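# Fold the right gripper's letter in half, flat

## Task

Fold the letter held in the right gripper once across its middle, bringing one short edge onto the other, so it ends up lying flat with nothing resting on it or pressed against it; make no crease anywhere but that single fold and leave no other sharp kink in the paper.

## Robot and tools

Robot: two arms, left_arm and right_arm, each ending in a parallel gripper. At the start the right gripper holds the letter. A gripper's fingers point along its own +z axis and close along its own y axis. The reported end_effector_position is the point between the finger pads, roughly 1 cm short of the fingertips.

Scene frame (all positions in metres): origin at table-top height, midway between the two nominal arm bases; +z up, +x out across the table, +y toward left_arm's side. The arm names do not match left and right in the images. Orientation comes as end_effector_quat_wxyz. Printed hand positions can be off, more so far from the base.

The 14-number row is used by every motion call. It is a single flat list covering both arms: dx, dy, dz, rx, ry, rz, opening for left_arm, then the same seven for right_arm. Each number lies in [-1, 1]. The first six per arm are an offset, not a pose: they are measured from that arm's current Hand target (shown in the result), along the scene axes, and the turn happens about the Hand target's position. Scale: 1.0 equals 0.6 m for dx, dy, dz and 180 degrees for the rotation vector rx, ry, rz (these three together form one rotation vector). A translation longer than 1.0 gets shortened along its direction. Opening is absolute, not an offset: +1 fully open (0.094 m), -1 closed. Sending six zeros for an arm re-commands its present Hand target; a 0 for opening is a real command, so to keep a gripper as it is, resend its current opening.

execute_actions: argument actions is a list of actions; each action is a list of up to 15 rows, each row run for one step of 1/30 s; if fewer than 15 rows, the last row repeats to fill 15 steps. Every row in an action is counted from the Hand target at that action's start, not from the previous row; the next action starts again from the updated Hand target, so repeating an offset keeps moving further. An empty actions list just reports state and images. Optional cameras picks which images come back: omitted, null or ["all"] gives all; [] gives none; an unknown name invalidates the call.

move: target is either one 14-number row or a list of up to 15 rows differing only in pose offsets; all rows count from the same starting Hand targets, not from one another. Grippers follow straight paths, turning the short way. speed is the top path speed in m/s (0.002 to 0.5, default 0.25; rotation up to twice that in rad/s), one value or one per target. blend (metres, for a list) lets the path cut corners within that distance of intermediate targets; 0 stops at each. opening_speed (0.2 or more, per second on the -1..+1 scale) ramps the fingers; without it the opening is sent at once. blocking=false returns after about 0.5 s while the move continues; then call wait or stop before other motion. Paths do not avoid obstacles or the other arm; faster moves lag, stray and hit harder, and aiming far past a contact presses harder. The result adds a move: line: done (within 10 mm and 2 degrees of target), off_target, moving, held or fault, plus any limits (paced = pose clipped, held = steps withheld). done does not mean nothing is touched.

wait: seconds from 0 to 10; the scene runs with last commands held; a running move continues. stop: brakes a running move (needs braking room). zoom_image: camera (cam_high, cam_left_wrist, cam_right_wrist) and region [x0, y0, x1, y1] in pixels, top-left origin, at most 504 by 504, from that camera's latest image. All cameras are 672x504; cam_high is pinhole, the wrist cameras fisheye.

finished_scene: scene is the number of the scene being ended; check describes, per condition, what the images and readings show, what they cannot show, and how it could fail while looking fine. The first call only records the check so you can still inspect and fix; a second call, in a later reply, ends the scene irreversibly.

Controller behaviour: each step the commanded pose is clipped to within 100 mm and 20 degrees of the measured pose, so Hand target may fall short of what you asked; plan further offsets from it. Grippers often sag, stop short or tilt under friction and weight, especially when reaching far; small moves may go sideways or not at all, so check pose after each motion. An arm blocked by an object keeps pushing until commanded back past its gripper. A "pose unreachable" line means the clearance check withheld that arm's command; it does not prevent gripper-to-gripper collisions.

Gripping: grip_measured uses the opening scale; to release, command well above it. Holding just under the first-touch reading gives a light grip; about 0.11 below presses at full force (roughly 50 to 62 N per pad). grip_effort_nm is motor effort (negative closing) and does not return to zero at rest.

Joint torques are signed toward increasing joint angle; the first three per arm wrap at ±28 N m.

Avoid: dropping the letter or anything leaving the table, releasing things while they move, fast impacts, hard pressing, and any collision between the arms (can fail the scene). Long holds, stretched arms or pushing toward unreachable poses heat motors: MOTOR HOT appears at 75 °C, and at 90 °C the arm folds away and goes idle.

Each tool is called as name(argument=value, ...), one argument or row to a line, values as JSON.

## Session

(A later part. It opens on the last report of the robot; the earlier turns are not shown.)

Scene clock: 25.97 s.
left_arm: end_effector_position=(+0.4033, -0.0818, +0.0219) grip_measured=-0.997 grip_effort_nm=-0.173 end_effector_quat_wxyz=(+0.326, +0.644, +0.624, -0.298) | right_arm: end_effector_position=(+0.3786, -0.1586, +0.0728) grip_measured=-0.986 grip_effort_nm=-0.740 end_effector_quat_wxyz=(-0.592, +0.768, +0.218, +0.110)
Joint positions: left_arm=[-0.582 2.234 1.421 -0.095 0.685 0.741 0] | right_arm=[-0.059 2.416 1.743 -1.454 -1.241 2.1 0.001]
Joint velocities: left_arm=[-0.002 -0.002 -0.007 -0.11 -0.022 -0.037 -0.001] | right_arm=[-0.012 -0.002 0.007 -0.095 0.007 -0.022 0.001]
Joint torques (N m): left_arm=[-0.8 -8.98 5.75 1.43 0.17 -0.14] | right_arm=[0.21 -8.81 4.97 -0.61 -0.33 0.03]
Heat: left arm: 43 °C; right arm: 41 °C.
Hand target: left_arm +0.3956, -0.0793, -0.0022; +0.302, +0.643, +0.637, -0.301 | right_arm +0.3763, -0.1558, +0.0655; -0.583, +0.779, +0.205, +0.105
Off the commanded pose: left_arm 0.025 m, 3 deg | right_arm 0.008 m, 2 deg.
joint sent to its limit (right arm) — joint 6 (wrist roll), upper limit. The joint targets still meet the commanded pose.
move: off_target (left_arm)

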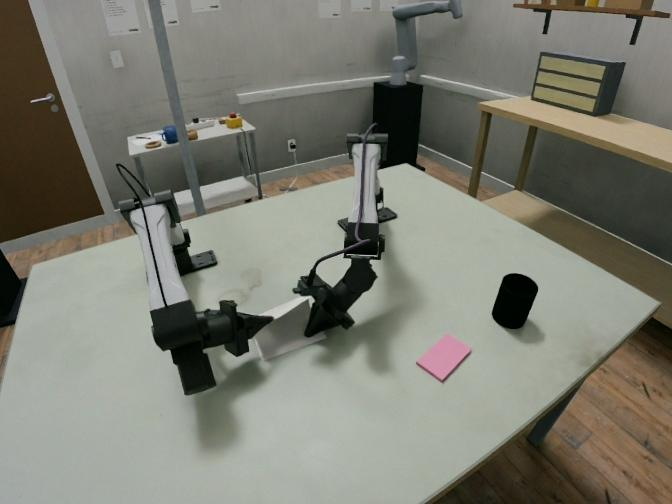

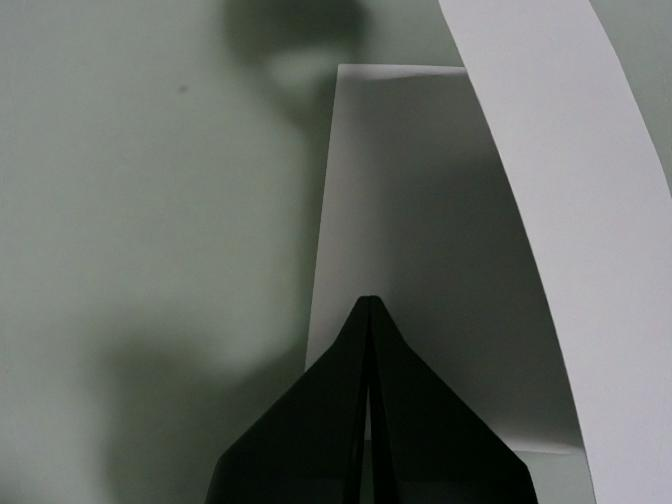

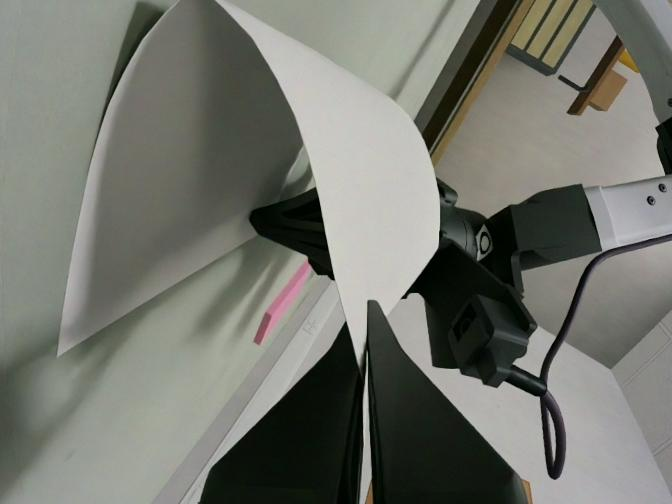

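move(
  target=[0,0,0,0,0,0,-1,-0.005,0,-0.03,0,0,0,-1],
  speed=0.06,
)

zoom_image(
  camera="cam_high",
  region=[225, 270, 345, 370],
)

Scene clock: 28.17 s.
left_arm: end_effector_position=(+0.4033, -0.0818, +0.0219) grip_measured=-0.997 grip_effort_nm=-0.178 end_effector_quat_wxyz=(+0.326, +0.644, +0.624, -0.298) | right_arm: end_effector_position=(+0.3767, -0.1584, +0.0555) grip_measured=-0.986 grip_effort_nm=-0.745 end_effector_quat_wxyz=(-0.592, +0.768, +0.219, +0.110)
Joint positions: left_arm=[-0.582 2.234 1.421 -0.095 0.685 0.741 0] | right_arm=[-0.059 2.439 1.71 -1.396 -1.241 2.1 0.001]
Joint velocities: left_arm=[0.007 0.002 -0.002 -0.066 -0.022 0.007 -0.001] | right_arm=[0.007 -0.002 -0.012 -0.066 0.007 -0.051 -0.001]
Joint torques (N m): left_arm=[-0.79 -9.03 5.72 1.43 0.18 -0.13] | right_arm=[0.14 -8.99 4.55 -0.67 -0.37 0]
Heat: left arm: 44 °C; right arm: 41 °C.
Hand target: left_arm +0.3956, -0.0793, -0.0022; +0.302, +0.643, +0.637, -0.301 | right_arm +0.3733, -0.1558, +0.0474; -0.583, +0.779, +0.205, +0.105
Off the commanded pose: left_arm 0.025 m, 3 deg | right_arm 0.009 m, 2 deg.
joint sent to its limit (right arm) — joint 6 (wrist roll), upper limit. The joint targets still meet the commanded pose.
move: off_target (left_arm)

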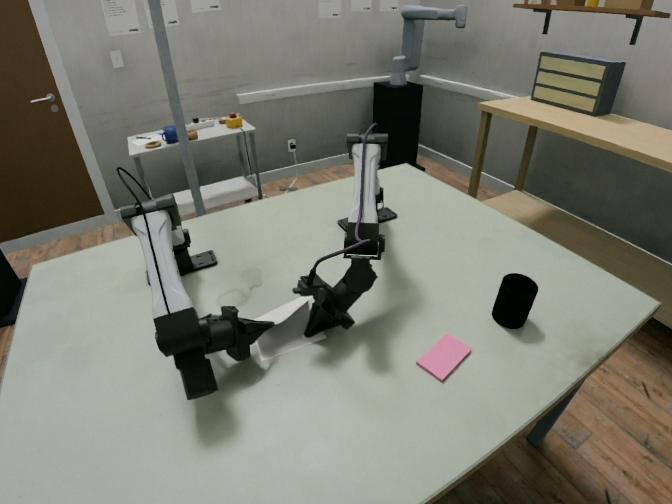

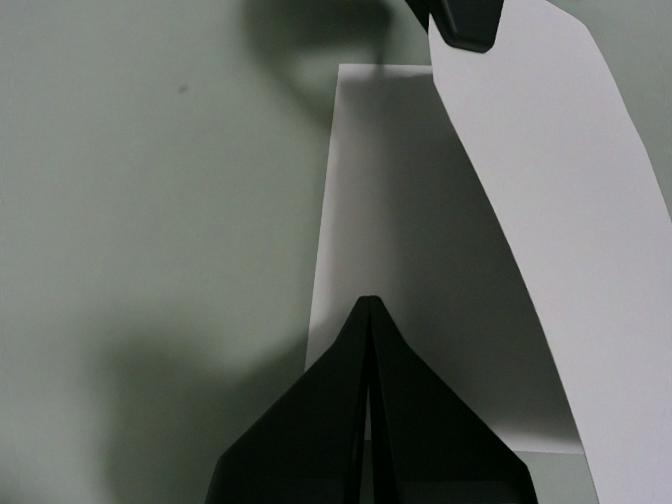

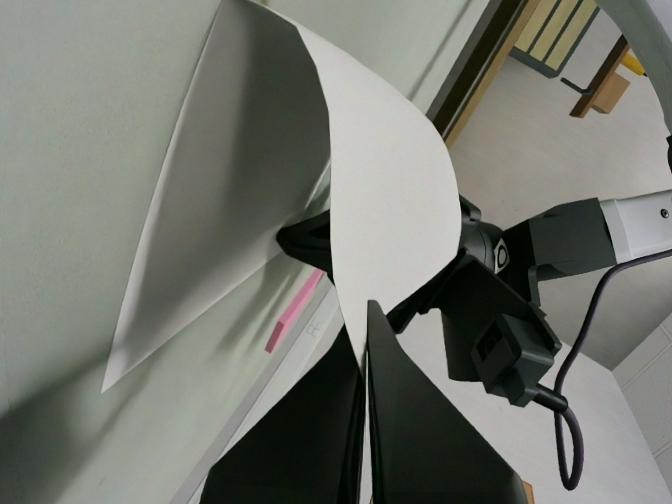

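Scaled by 4.200.

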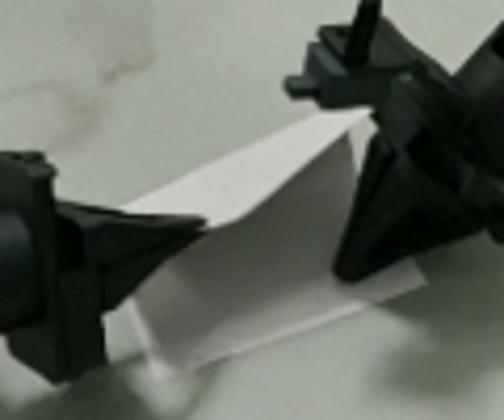

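move(
  target=[
    [0.02,0.0,0.085,0,0,0,-1,0,0,0,0,0,0,-1],
  ],
  speed=0.06,
)

zoom_image(
  camera="cam_high",
  region=[225, 270, 345, 370],
)

Scene clock: 30.10 s.
left_arm: end_effector_position=(+0.3987, -0.0781, +0.0290) grip_measured=-0.997 grip_effort_nm=-0.183 end_effector_quat_wxyz=(+0.282, +0.641, +0.644, -0.306) | right_arm: end_effector_position=(+0.3769, -0.1585, +0.0553) grip_measured=-0.986 grip_effort_nm=-0.740 end_effector_quat_wxyz=(-0.591, +0.768, +0.220, +0.111)
Joint positions: left_arm=[-0.581 2.234 1.508 -0.282 0.687 0.744 0] | right_arm=[-0.059 2.439 1.71 -1.394 -1.241 2.1 0.001]
Joint velocities: left_arm=[-0.017 0.007 -0.007 0.022 0.022 -0.037 0] | right_arm=[0.002 -0.012 -0.012 0.007 -0.007 -0.051 0]
Joint torques (N m): left_arm=[0.42 -14.02 9.43 1.2 0.26 0.02] | right_arm=[-0.08 -8.84 4.31 -0.62 -0.32 -0.01]
Heat: left arm: 44 °C; right arm: 41 °C.
Hand target: left_arm +0.4083, -0.0793, +0.0483; +0.301, +0.643, +0.637, -0.301 | right_arm +0.3733, -0.1558, +0.0474; -0.583, +0.779, +0.205, +0.105
Off the commanded pose: left_arm 0.022 m, 3 deg | right_arm 0.009 m, 2 deg.
joint sent to its limit (right arm) — joint 6 (wrist roll), upper limit. The joint targets still meet the commanded pose.
move: off_target (left_arm)

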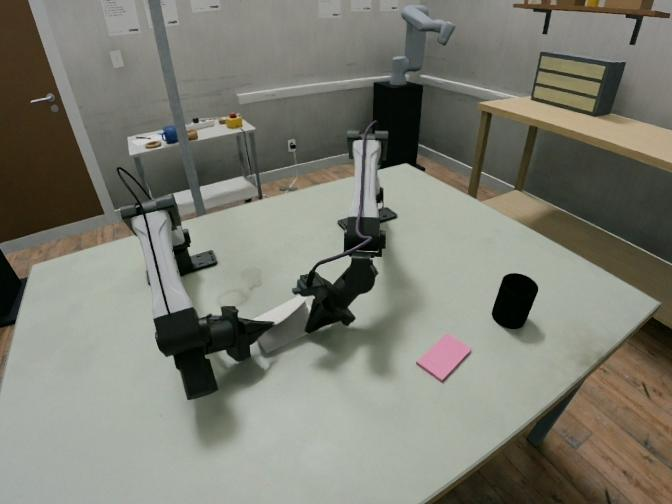

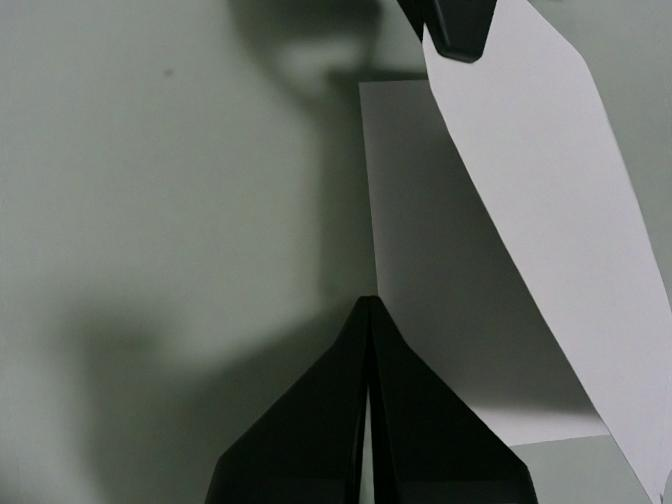

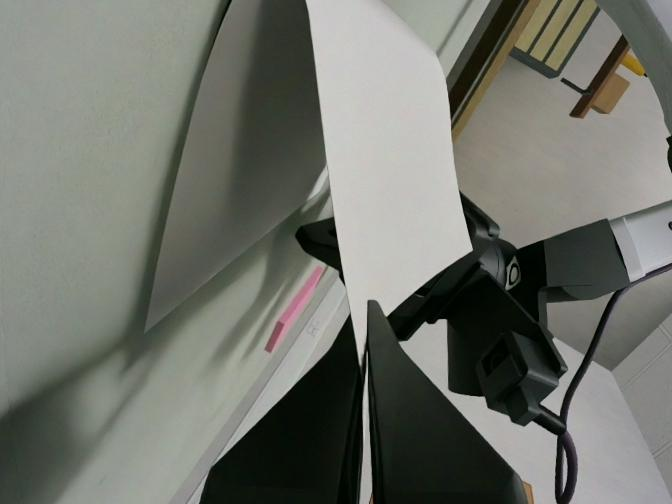

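Scaled by 4.200.

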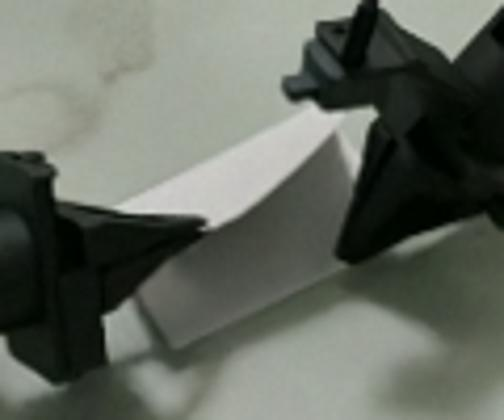

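move(
  target=[
    [0.03,0.0,0.06,0,0,0,-1,0,0,0,0,0,0,-1],
    [0.05,0.12,0.1,0,0,0,-1,0,0,0,0,0,0,-1],
  ],
  speed=0.1,
)

zoom_image(
  camera="cam_high",
  region=[225, 270, 345, 370],
)

Scene clock: 32.30 s.
left_arm: end_effector_position=(+0.4405, -0.0089, +0.0845) grip_measured=-0.997 grip_effort_nm=-0.168 end_effector_quat_wxyz=(+0.284, +0.639, +0.647, -0.305) | right_arm: end_effector_position=(+0.3769, -0.1585, +0.0553) grip_measured=-0.986 grip_effort_nm=-0.735 end_effector_quat_wxyz=(-0.591, +0.768, +0.220, +0.111)
Joint positions: left_arm=[-0.4 2.181 1.676 -0.637 0.77 0.947 0] | right_arm=[-0.059 2.439 1.71 -1.394 -1.241 2.1 0.001]
Joint velocities: left_arm=[0.007 -0.032 0.012 -0.051 0.037 0.022 0] | right_arm=[-0.007 -0.017 -0.002 0.066 -0.022 0.007 0]
Joint torques (N m): left_arm=[-0.13 -16.12 7.05 0.92 0.35 -0.01] | right_arm=[-0.01 -8.84 4.42 -0.63 -0.33 0.02]
Heat: left arm: 44 °C; right arm: 42 °C.
Hand target: left_arm +0.4386, -0.0076, +0.1074; +0.301, +0.643, +0.637, -0.300 | right_arm +0.3733, -0.1558, +0.0475; -0.583, +0.779, +0.205, +0.105
Off the commanded pose: left_arm 0.024 m, 2 deg | right_arm 0.009 m, 2 deg.
joint sent to its limit (right arm) — joint 6 (wrist roll), upper limit. The joint targets still meet the commanded pose.
move: off_target (left_arm)

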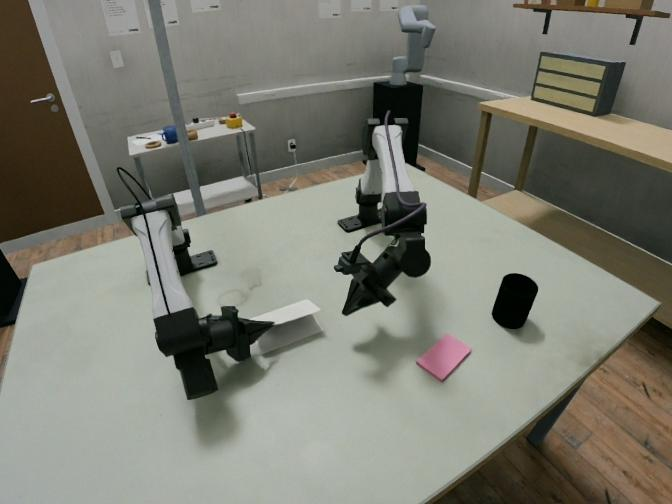

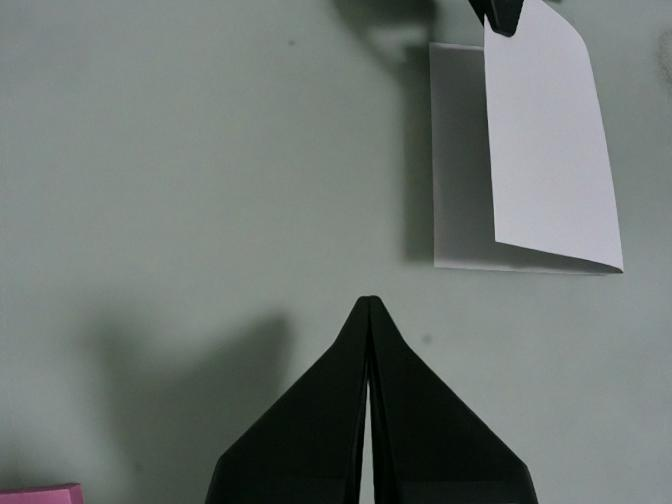

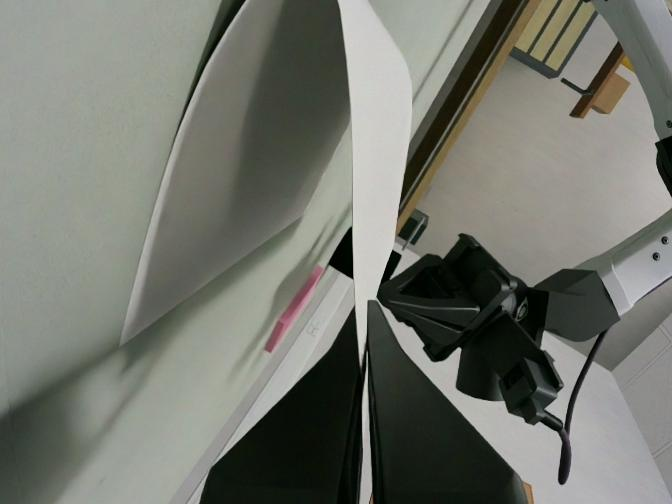

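Scaled by 4.200.

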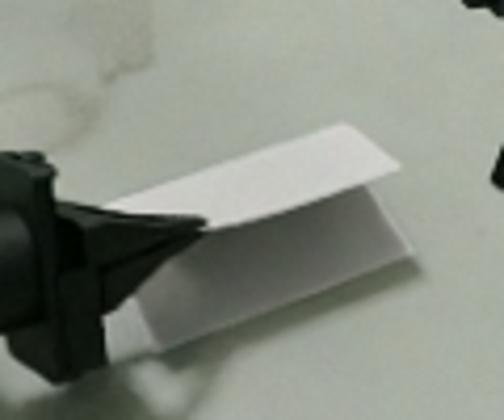

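zoom_image(
  camera="cam_left_wrist",
  region=[400, 0, 660, 300],
)

zoom_image(
  camera="cam_right_wrist",
  region=[80, 0, 480, 380],
)

zoom_image(
  camera="cam_high",
  region=[245, 290, 335, 360],
)

Scaled by 1.680 from the camera's 672x504 image, which has a finer 960x720 frame.

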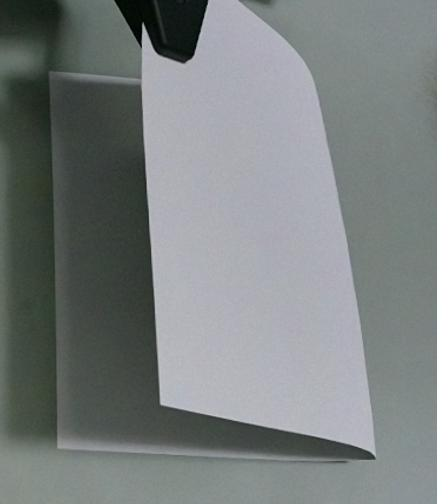

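Scaled by 1.260 from the camera's 672x504 image, which has a finer 960x720 frame.

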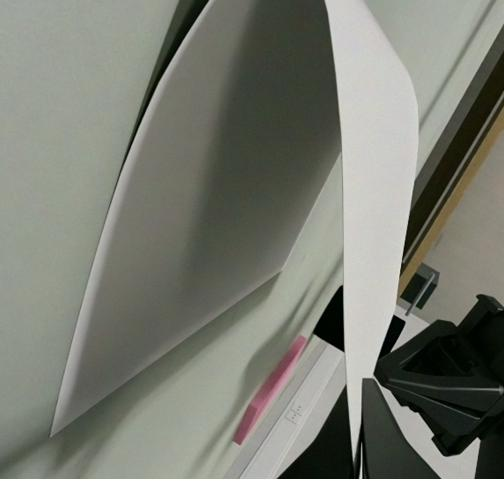

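Scaled by 5.600.

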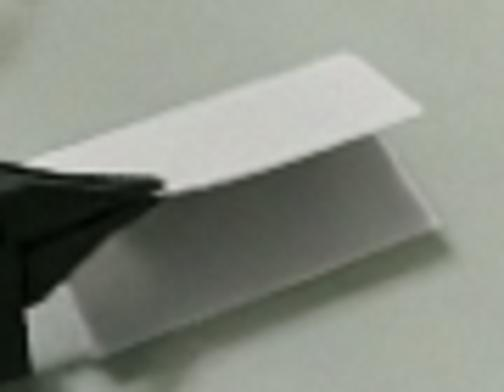

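move(
  target=[
    [0,0,0.04,0,0,0,-1,0.005,0,-0.007,0,0,0,-1],
    [-0.127,-0.174,0.04,0,0,0,-1,0.0095,0,-0.014,0,0,0,-1],
  ],
  speed=0.15,
  blend=0.01,
)

zoom_image(
  camera="cam_high",
  region=[225, 270, 345, 370],
)

Scene clock: 34.57 s.
left_arm: end_effector_position=(+0.3624, -0.1141, +0.1100) grip_measured=-0.997 grip_effort_nm=-0.178 end_effector_quat_wxyz=(+0.280, +0.645, +0.642, -0.305) | right_arm: end_effector_position=(+0.3750, -0.1583, +0.0421) grip_measured=-0.986 grip_effort_nm=-0.735 end_effector_quat_wxyz=(-0.596, +0.769, +0.210, +0.099)
Joint positions: left_arm=[-0.696 2.093 1.615 -0.466 0.624 0.637 0] | right_arm=[-0.059 2.475 1.71 -1.389 -1.241 2.101 0.001]
Joint velocities: left_arm=[-0.007 0.002 -0.017 0.007 -0.007 -0.022 0] | right_arm=[-0.002 -0.002 0.002 0.051 -0.022 0.022 0]
Joint torques (N m): left_arm=[-0.01 -16.01 6.74 1.49 0.16 -0.15] | right_arm=[0.2 -8.9 7.77 -0.72 -0.38 0.06]
Heat: left arm: 44 °C; right arm: 42 °C.
Hand target: left_arm +0.3633, -0.1116, +0.1328; +0.302, +0.642, +0.637, -0.301 | right_arm +0.3791, -0.1558, +0.0391; -0.583, +0.779, +0.205, +0.105
Off the commanded pose: left_arm 0.022 m, 3 deg | right_arm 0.006 m, 2 deg.
joint sent to its limit (right arm) — joint 6 (wrist roll), upper limit. The joint targets still meet the commanded pose.
move: off_target (left_arm)

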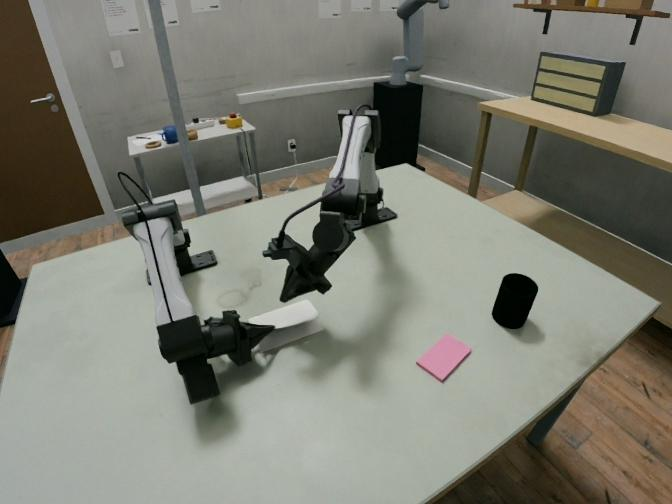

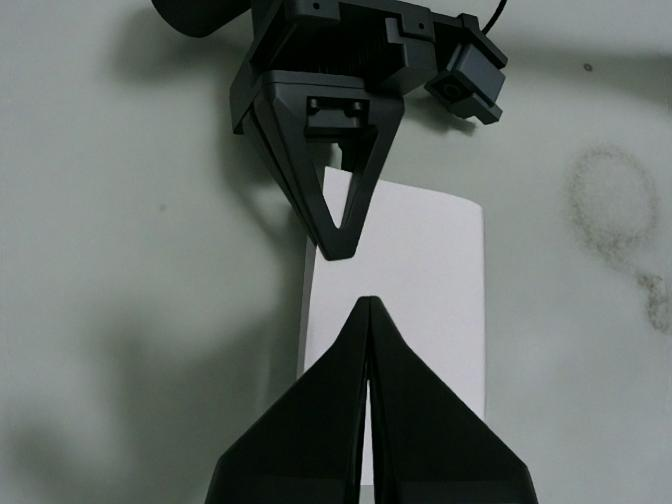

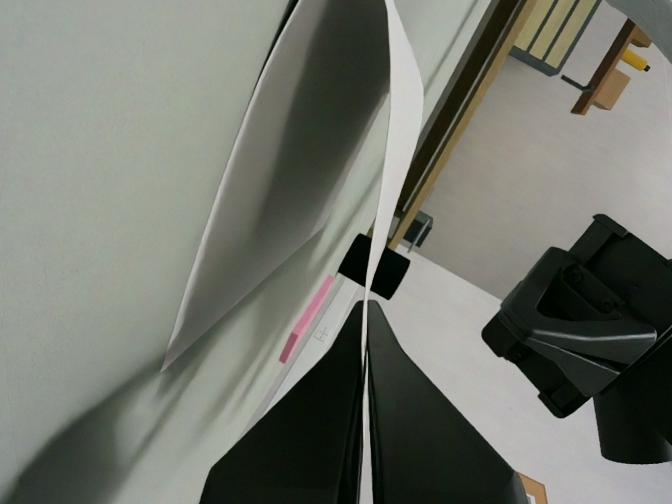

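Scaled by 4.200.

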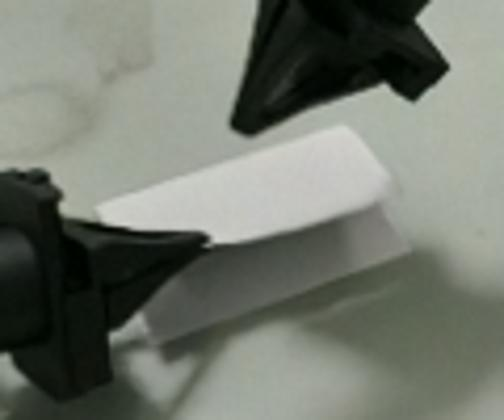

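move(
  target=[
    [0,0.02,-0.125,0,0,0,-1,0.002,0,-0.008,0,0,0,-1],
    [0,0.02,-0.19,0,0,0,-1,0.004,0,-0.02,0,0,0,-1],
  ],
  speed=[0.15,0.06],
)

zoom_image(
  camera="cam_high",
  region=[225, 270, 345, 370],
)

Scene clock: 36.60 s.
left_arm: end_effector_position=(+0.3629, -0.1028, +0.0344) grip_measured=-0.997 grip_effort_nm=-0.178 end_effector_quat_wxyz=(+0.313, +0.643, +0.632, -0.300) | right_arm: end_effector_position=(+0.3759, -0.1584, +0.0338) grip_measured=-0.986 grip_effort_nm=-0.735 end_effector_quat_wxyz=(-0.598, +0.770, +0.204, +0.093)
Joint positions: left_arm=[-0.679 2.15 1.34 -0.068 0.625 0.643 0] | right_arm=[-0.059 2.501 1.72 -1.384 -1.241 2.108 0.001]
Joint velocities: left_arm=[0.002 -0.032 -0.017 0.022 0.022 -0.007 0.001] | right_arm=[-0.007 -0.007 -0.012 0.007 0.037 -0.051 0.001]
Joint torques (N m): left_arm=[0.13 -9.21 6.28 1.58 0.26 -0.02] | right_arm=[0.24 -8.34 7.82 -0.53 -0.38 -0.04]
Heat: left arm: 44 °C; right arm: 42 °C.
Hand target: left_arm +0.3617, -0.0994, +0.0192; +0.302, +0.642, +0.637, -0.301 | right_arm +0.3815, -0.1558, +0.0272; -0.583, +0.779, +0.205, +0.105
Off the commanded pose: left_arm 0.016 m, 1 deg | right_arm 0.009 m, 2 deg.
joint read past its limit (right arm) — joint 6 (wrist roll), upper limit.
joint sent to its limit (right arm) — joint 6 (wrist roll), upper limit. The joint targets still meet the commanded pose.
move: off_target (left_arm)

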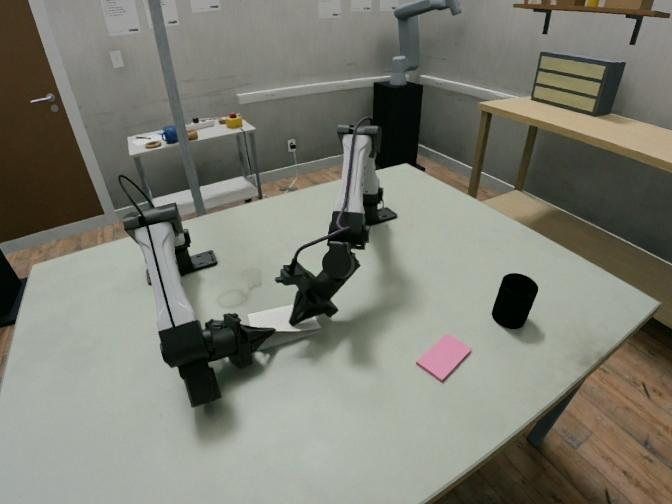

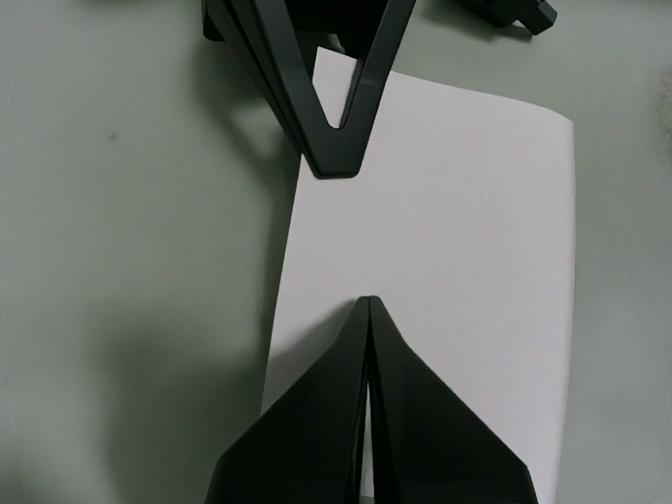

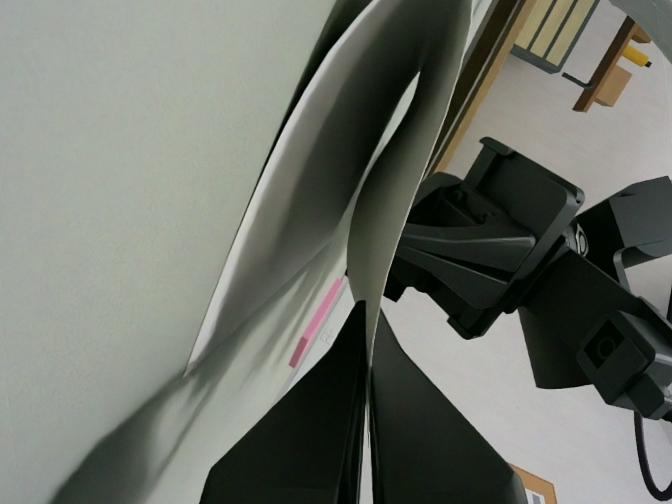

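Scaled by 4.200.

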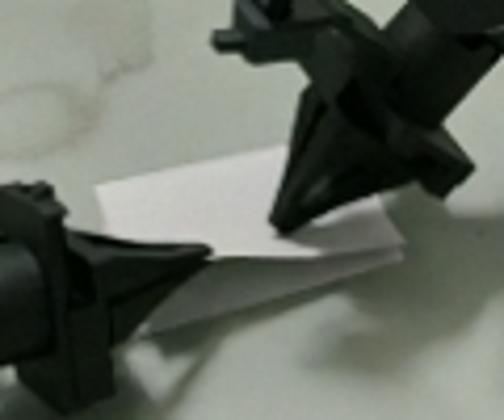

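move(
  target=[0,0,-0.01,0,0,0,-1,0.004,0,-0.012,0,0,0,-1],
  speed=0.05,
)

zoom_image(
  camera="cam_high",
  region=[225, 270, 345, 370],
)

zoom_image(
  camera="cam_right_wrist",
  region=[150, 0, 550, 400],
)

Scene clock: 37.57 s.
left_arm: end_effector_position=(+0.3634, -0.1032, +0.0300) grip_measured=-0.997 grip_effort_nm=-0.178 end_effector_quat_wxyz=(+0.315, +0.643, +0.631, -0.300) | right_arm: end_effector_position=(+0.3792, -0.1581, +0.0341) grip_measured=-0.986 grip_effort_nm=-0.735 end_effector_quat_wxyz=(-0.601, +0.768, +0.200, +0.094)
Joint positions: left_arm=[-0.679 2.16 1.335 -0.049 0.625 0.643 0] | right_arm=[-0.059 2.514 1.738 -1.394 -1.252 2.108 0.001]
Joint velocities: left_arm=[-0.012 -0.007 -0.002 -0.066 -0.051 -0.095 0.001] | right_arm=[0.002 0.007 -0.007 -0.066 0.022 0.037 0]
Joint torques (N m): left_arm=[0.12 -9.09 6.15 1.59 0.24 -0.02] | right_arm=[0.25 -7.42 7.23 -0.34 -0.28 -0.05]
Heat: left arm: 44 °C; right arm: 43 °C.
Hand target: left_arm +0.3617, -0.0995, +0.0134; +0.302, +0.642, +0.637, -0.301 | right_arm +0.3840, -0.1558, +0.0200; -0.583, +0.779, +0.205, +0.105
Off the commanded pose: left_arm 0.017 m, 2 deg | right_arm 0.015 m, 3 deg.
joint read past its limit (right arm) — joint 6 (wrist roll), upper limit.
joint sent to its limit (right arm) — joint 6 (wrist roll), upper limit. The joint targets still meet the commanded pose.
move: off_target (left_arm, right_arm)

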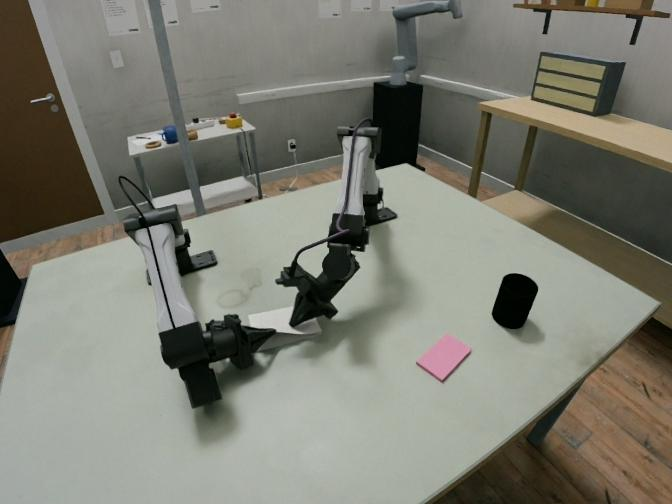

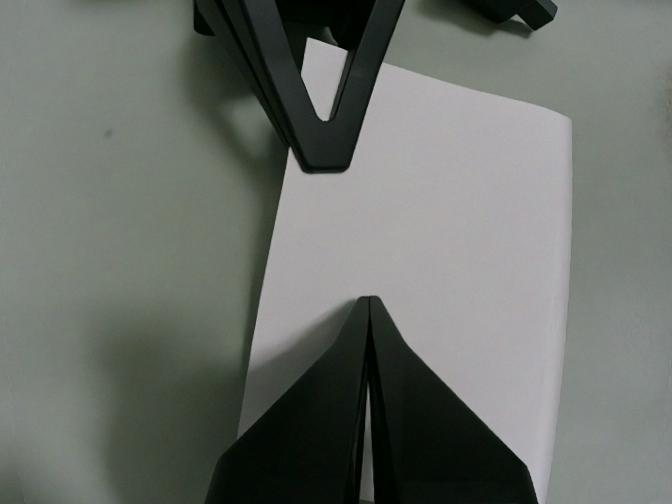

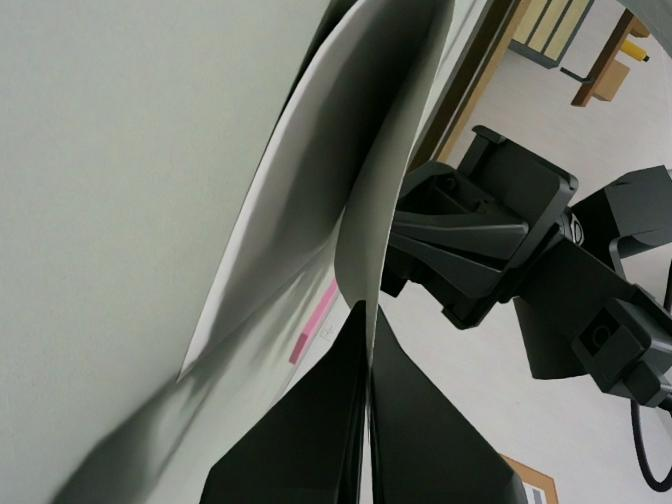

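Scaled by 4.200.

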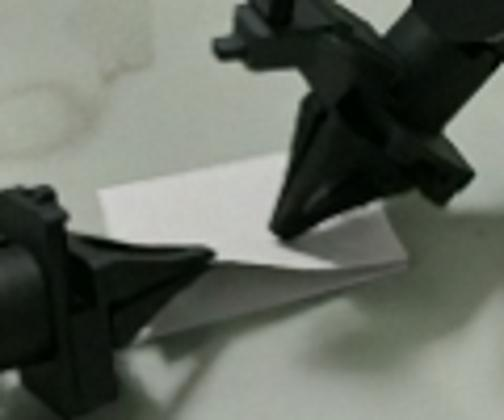

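Scaled by 1.260 from the camera's 672x504 image, which has a finer 960x720 frame.

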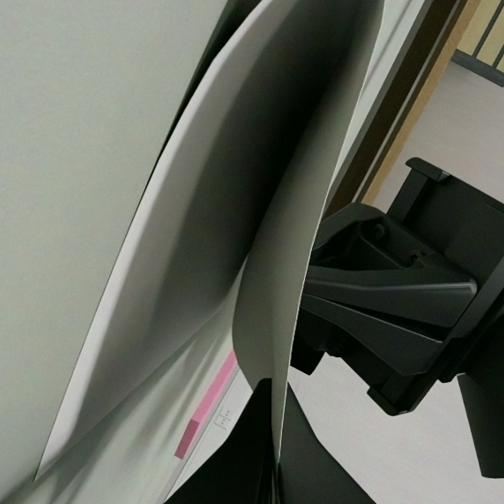

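move(
  target=[0,0,-0.017,0,0,0,-1,0,0,0,0,0,0,-1],
  speed=0.05,
)

zoom_image(
  camera="cam_high",
  region=[225, 270, 345, 370],
)

zoom_image(
  camera="cam_right_wrist",
  region=[150, 0, 550, 400],
)

Scene clock: 39.10 s.
left_arm: end_effector_position=(+0.3640, -0.1042, +0.0224) grip_measured=-0.997 grip_effort_nm=-0.168 end_effector_quat_wxyz=(+0.318, +0.643, +0.629, -0.301) | right_arm: end_effector_position=(+0.3792, -0.1581, +0.0341) grip_measured=-0.986 grip_effort_nm=-0.740 end_effector_quat_wxyz=(-0.601, +0.768, +0.200, +0.094)
Joint positions: left_arm=[-0.679 2.179 1.325 -0.014 0.627 0.643 0] | right_arm=[-0.059 2.514 1.738 -1.394 -1.252 2.108 0.001]
Joint velocities: left_arm=[-0.012 0.007 -0.012 -0.037 -0.081 0.007 0.001] | right_arm=[0.007 0.017 0.007 0.066 0.007 0.022 0]
Joint torques (N m): left_arm=[0.13 -8.84 5.91 1.59 0.23 -0.02] | right_arm=[0.27 -7.54 7.24 -0.32 -0.32 -0.05]
Heat: left arm: 44 °C; right arm: 43 °C.
Hand target: left_arm +0.3615, -0.0994, +0.0032; +0.302, +0.642, +0.637, -0.301 | right_arm +0.3840, -0.1558, +0.0200; -0.583, +0.779, +0.205, +0.105
Off the commanded pose: left_arm 0.020 m, 2 deg | right_arm 0.015 m, 3 deg.
joint read past its limit (right arm) — joint 6 (wrist roll), upper limit.
joint sent to its limit (right arm) — joint 6 (wrist roll), upper limit. The joint targets still meet the commanded pose.
move: off_target (left_arm, right_arm)

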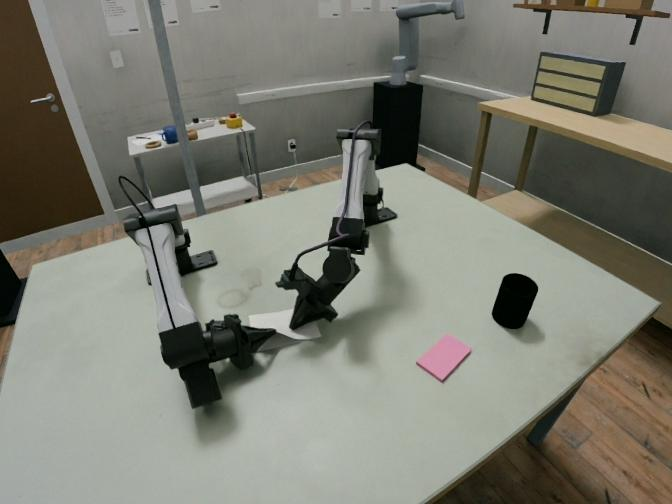

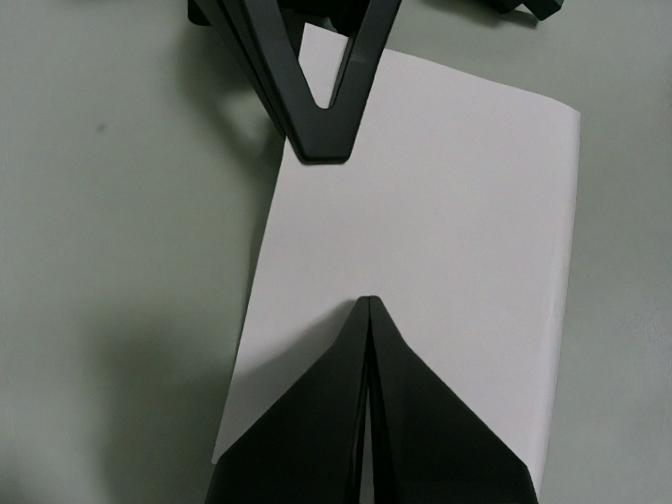

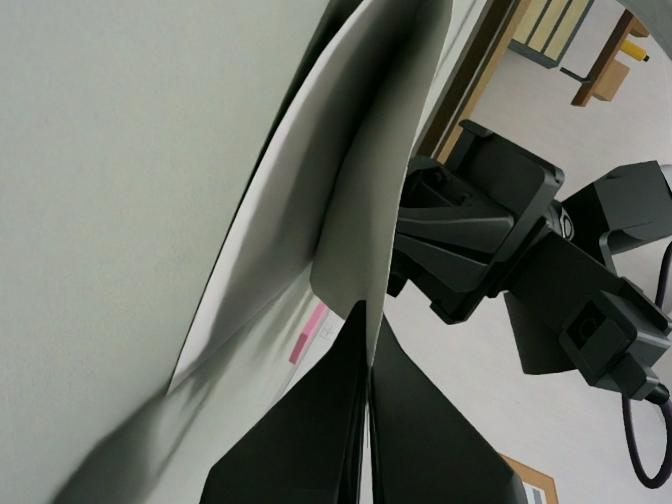

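Scaled by 4.200.

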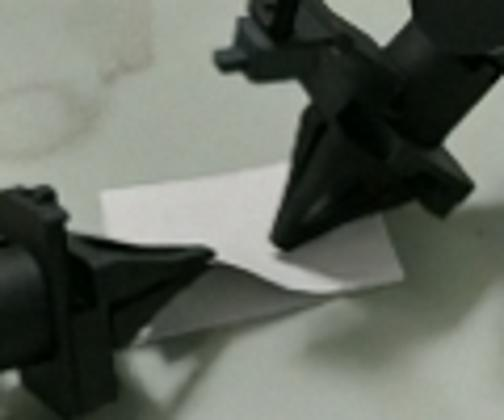

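Scaled by 1.260 from the camera's 672x504 image, which has a finer 960x720 frame.

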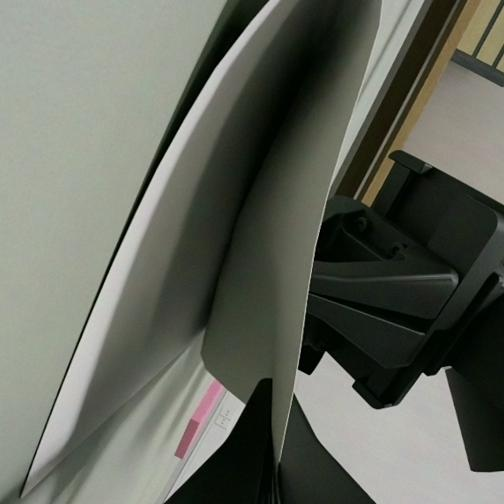

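move(
  target=[0,0,0,0,0,0,-1,-0.006,0.002,0.022,0,0,0,-0.75],
  speed=0.05,
  opening_speed=0.5,
)

zoom_image(
  camera="cam_high",
  region=[225, 270, 345, 370],
)

zoom_image(
  camera="cam_right_wrist",
  region=[150, 0, 550, 400],
)

Scene clock: 40.10 s.
left_arm: end_effector_position=(+0.3640, -0.1043, +0.0225) grip_measured=-0.997 grip_effort_nm=-0.183 end_effector_quat_wxyz=(+0.318, +0.643, +0.629, -0.301) | right_arm: end_effector_position=(+0.3791, -0.1580, +0.0342) grip_measured=-0.752 grip_effort_nm=0.076 end_effector_quat_wxyz=(-0.602, +0.768, +0.200, +0.094)
Joint positions: left_arm=[-0.679 2.179 1.325 -0.013 0.627 0.643 0] | right_arm=[-0.059 2.514 1.738 -1.395 -1.252 2.108 0.012]
Joint velocities: left_arm=[-0.002 0.017 -0.012 0.022 0.037 -0.066 0] | right_arm=[-0.002 -0.002 0.002 0.066 -0.037 -0.022 -0.001]
Joint torques (N m): left_arm=[0.13 -8.9 5.91 1.57 0.22 -0.02] | right_arm=[0.51 -10.5 5.87 -0.52 -0.31 -0.02]
Heat: left arm: 44 °C; right arm: 43 °C.
Hand target: left_arm +0.3615, -0.0994, +0.0032; +0.302, +0.642, +0.637, -0.301 | right_arm +0.3803, -0.1546, +0.0331; -0.583, +0.779, +0.205, +0.105
Off the commanded pose: left_arm 0.020 m, 2 deg | right_arm 0.004 m, 3 deg.
joint read past its limit (right arm) — joint 6 (wrist roll), upper limit.
joint sent to its limit (right arm) — joint 6 (wrist roll), upper limit. The joint targets still meet the commanded pose.
move: off_target (left_arm, right_arm)

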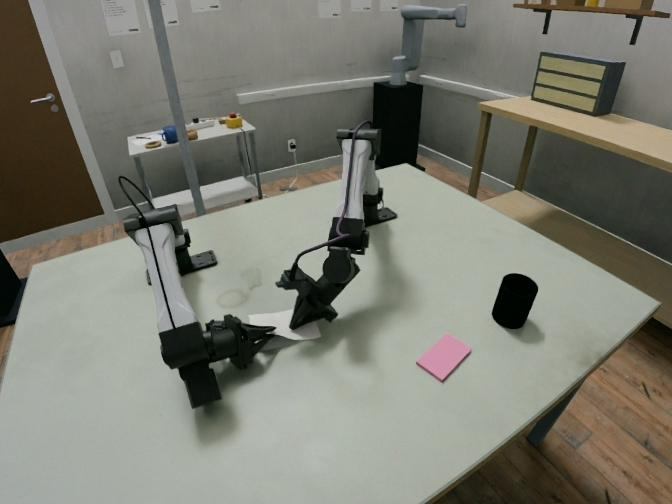

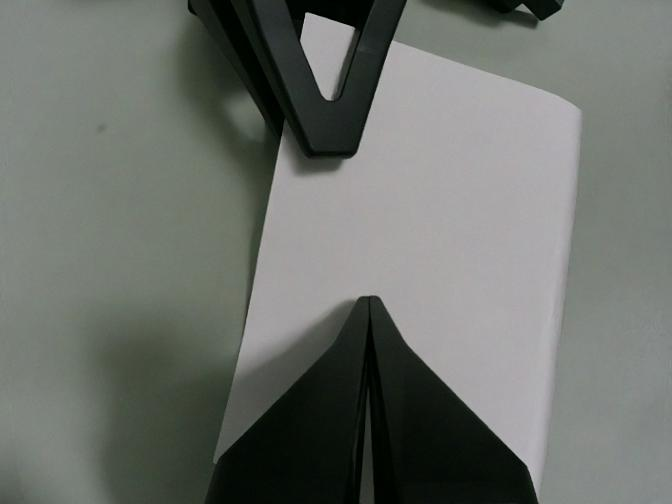

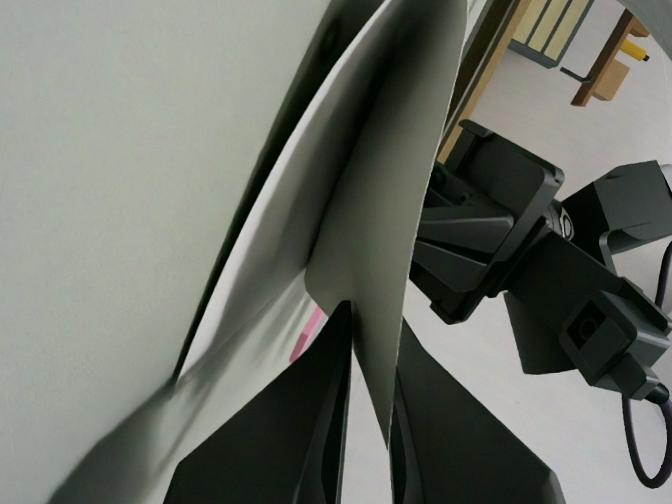

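Scaled by 4.200.

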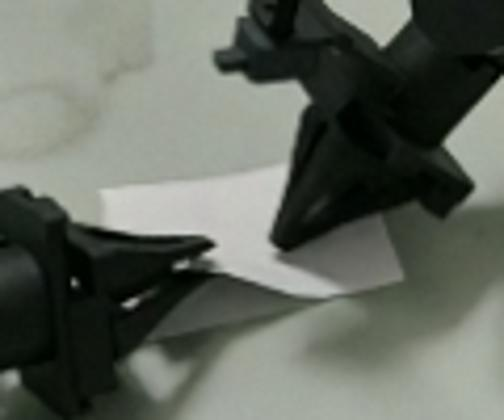

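Scaled by 1.260 from the camera's 672x504 image, which has a finer 960x720 frame.

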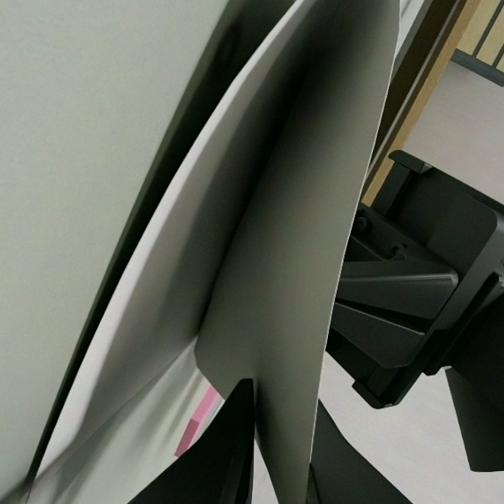

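move(
  target=[
    [0,0,0,0,0,0,-1,0,-0.16,0.03,0,0,0,-0.75],
    [0,0,0,0,0,0,-1,0,-0.19,0.15,0,0,0,-0.75],
  ],
  speed=0.1,
)

zoom_image(
  camera="cam_high",
  region=[225, 270, 345, 370],
)

zoom_image(
  camera="cam_right_wrist",
  region=[150, 0, 550, 400],
)

Scene clock: 42.63 s.
left_arm: end_effector_position=(+0.3640, -0.1043, +0.0225) grip_measured=-0.997 grip_effort_nm=-0.178 end_effector_quat_wxyz=(+0.318, +0.643, +0.629, -0.301) | right_arm: end_effector_position=(+0.3852, -0.2685, +0.1124) grip_measured=-0.752 grip_effort_nm=0.081 end_effector_quat_wxyz=(-0.525, +0.817, +0.162, +0.172)
Joint positions: left_arm=[-0.679 2.179 1.325 -0.013 0.627 0.643 0] | right_arm=[-0.322 2.289 1.776 -1.547 -1.115 2.095 0.012]
Joint velocities: left_arm=[-0.012 -0.002 0.002 0.007 0.007 -0.081 -0.001] | right_arm=[-0.007 0.002 -0.017 0.037 -0.11 -0.095 0.001]
Joint torques (N m): left_arm=[0.12 -8.87 5.87 1.58 0.24 -0.02] | right_arm=[-0.79 -12.64 4.57 -0.78 -0.44 -0.03]
Heat: left arm: 44 °C; right arm: 44 °C.
Hand target: left_arm +0.3615, -0.0994, +0.0032; +0.302, +0.642, +0.637, -0.301 | right_arm +0.3807, -0.2686, +0.1234; -0.585, +0.777, +0.205, +0.107
Off the commanded pose: left_arm 0.020 m, 2 deg | right_arm 0.012 m, 12 deg.
joint sent to its limit (right arm) — joint 4 (wrist pitch), lower limit. The joint targets are off in orientation, not in position.
move: off_target (left_arm, right_arm)

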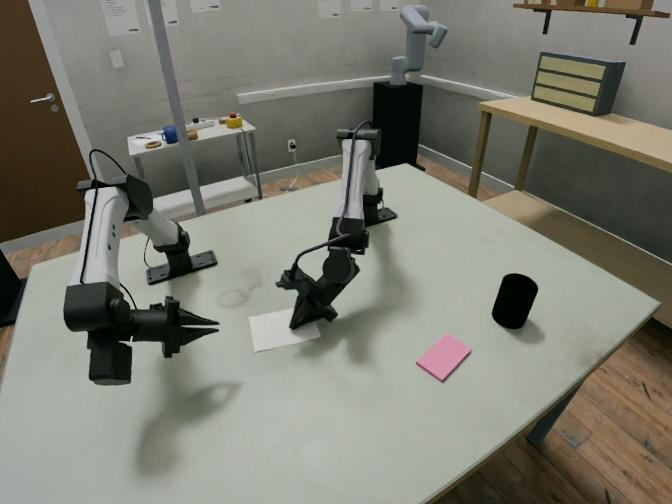

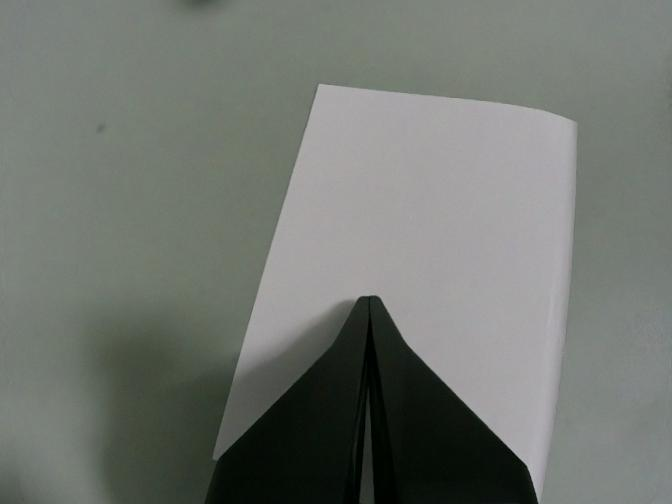

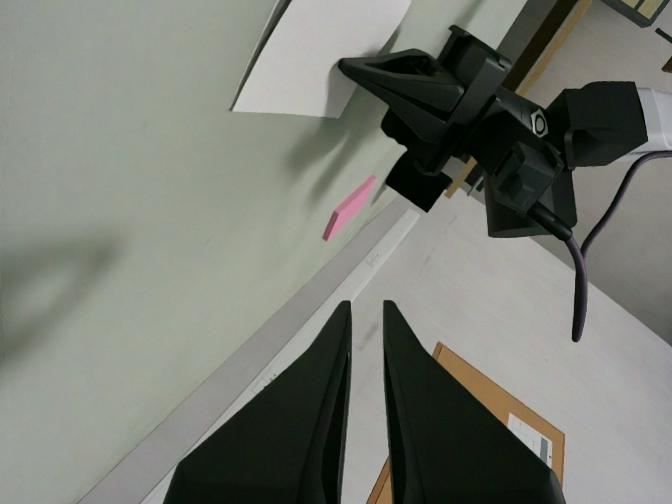

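Scaled by 4.200.

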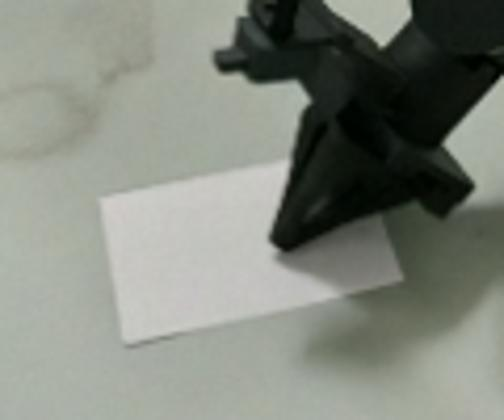

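Scaled by 1.260 from the camera's 672x504 image, which has a finer 960x720 frame.

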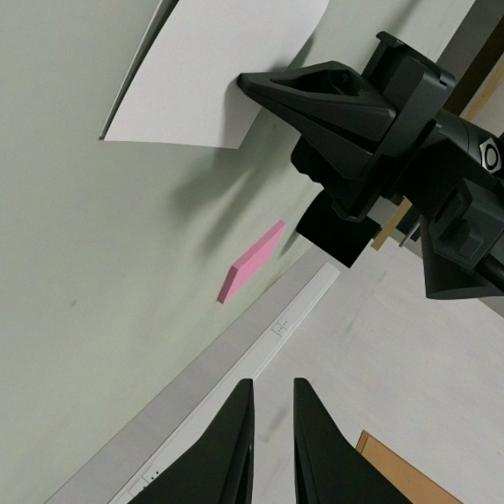

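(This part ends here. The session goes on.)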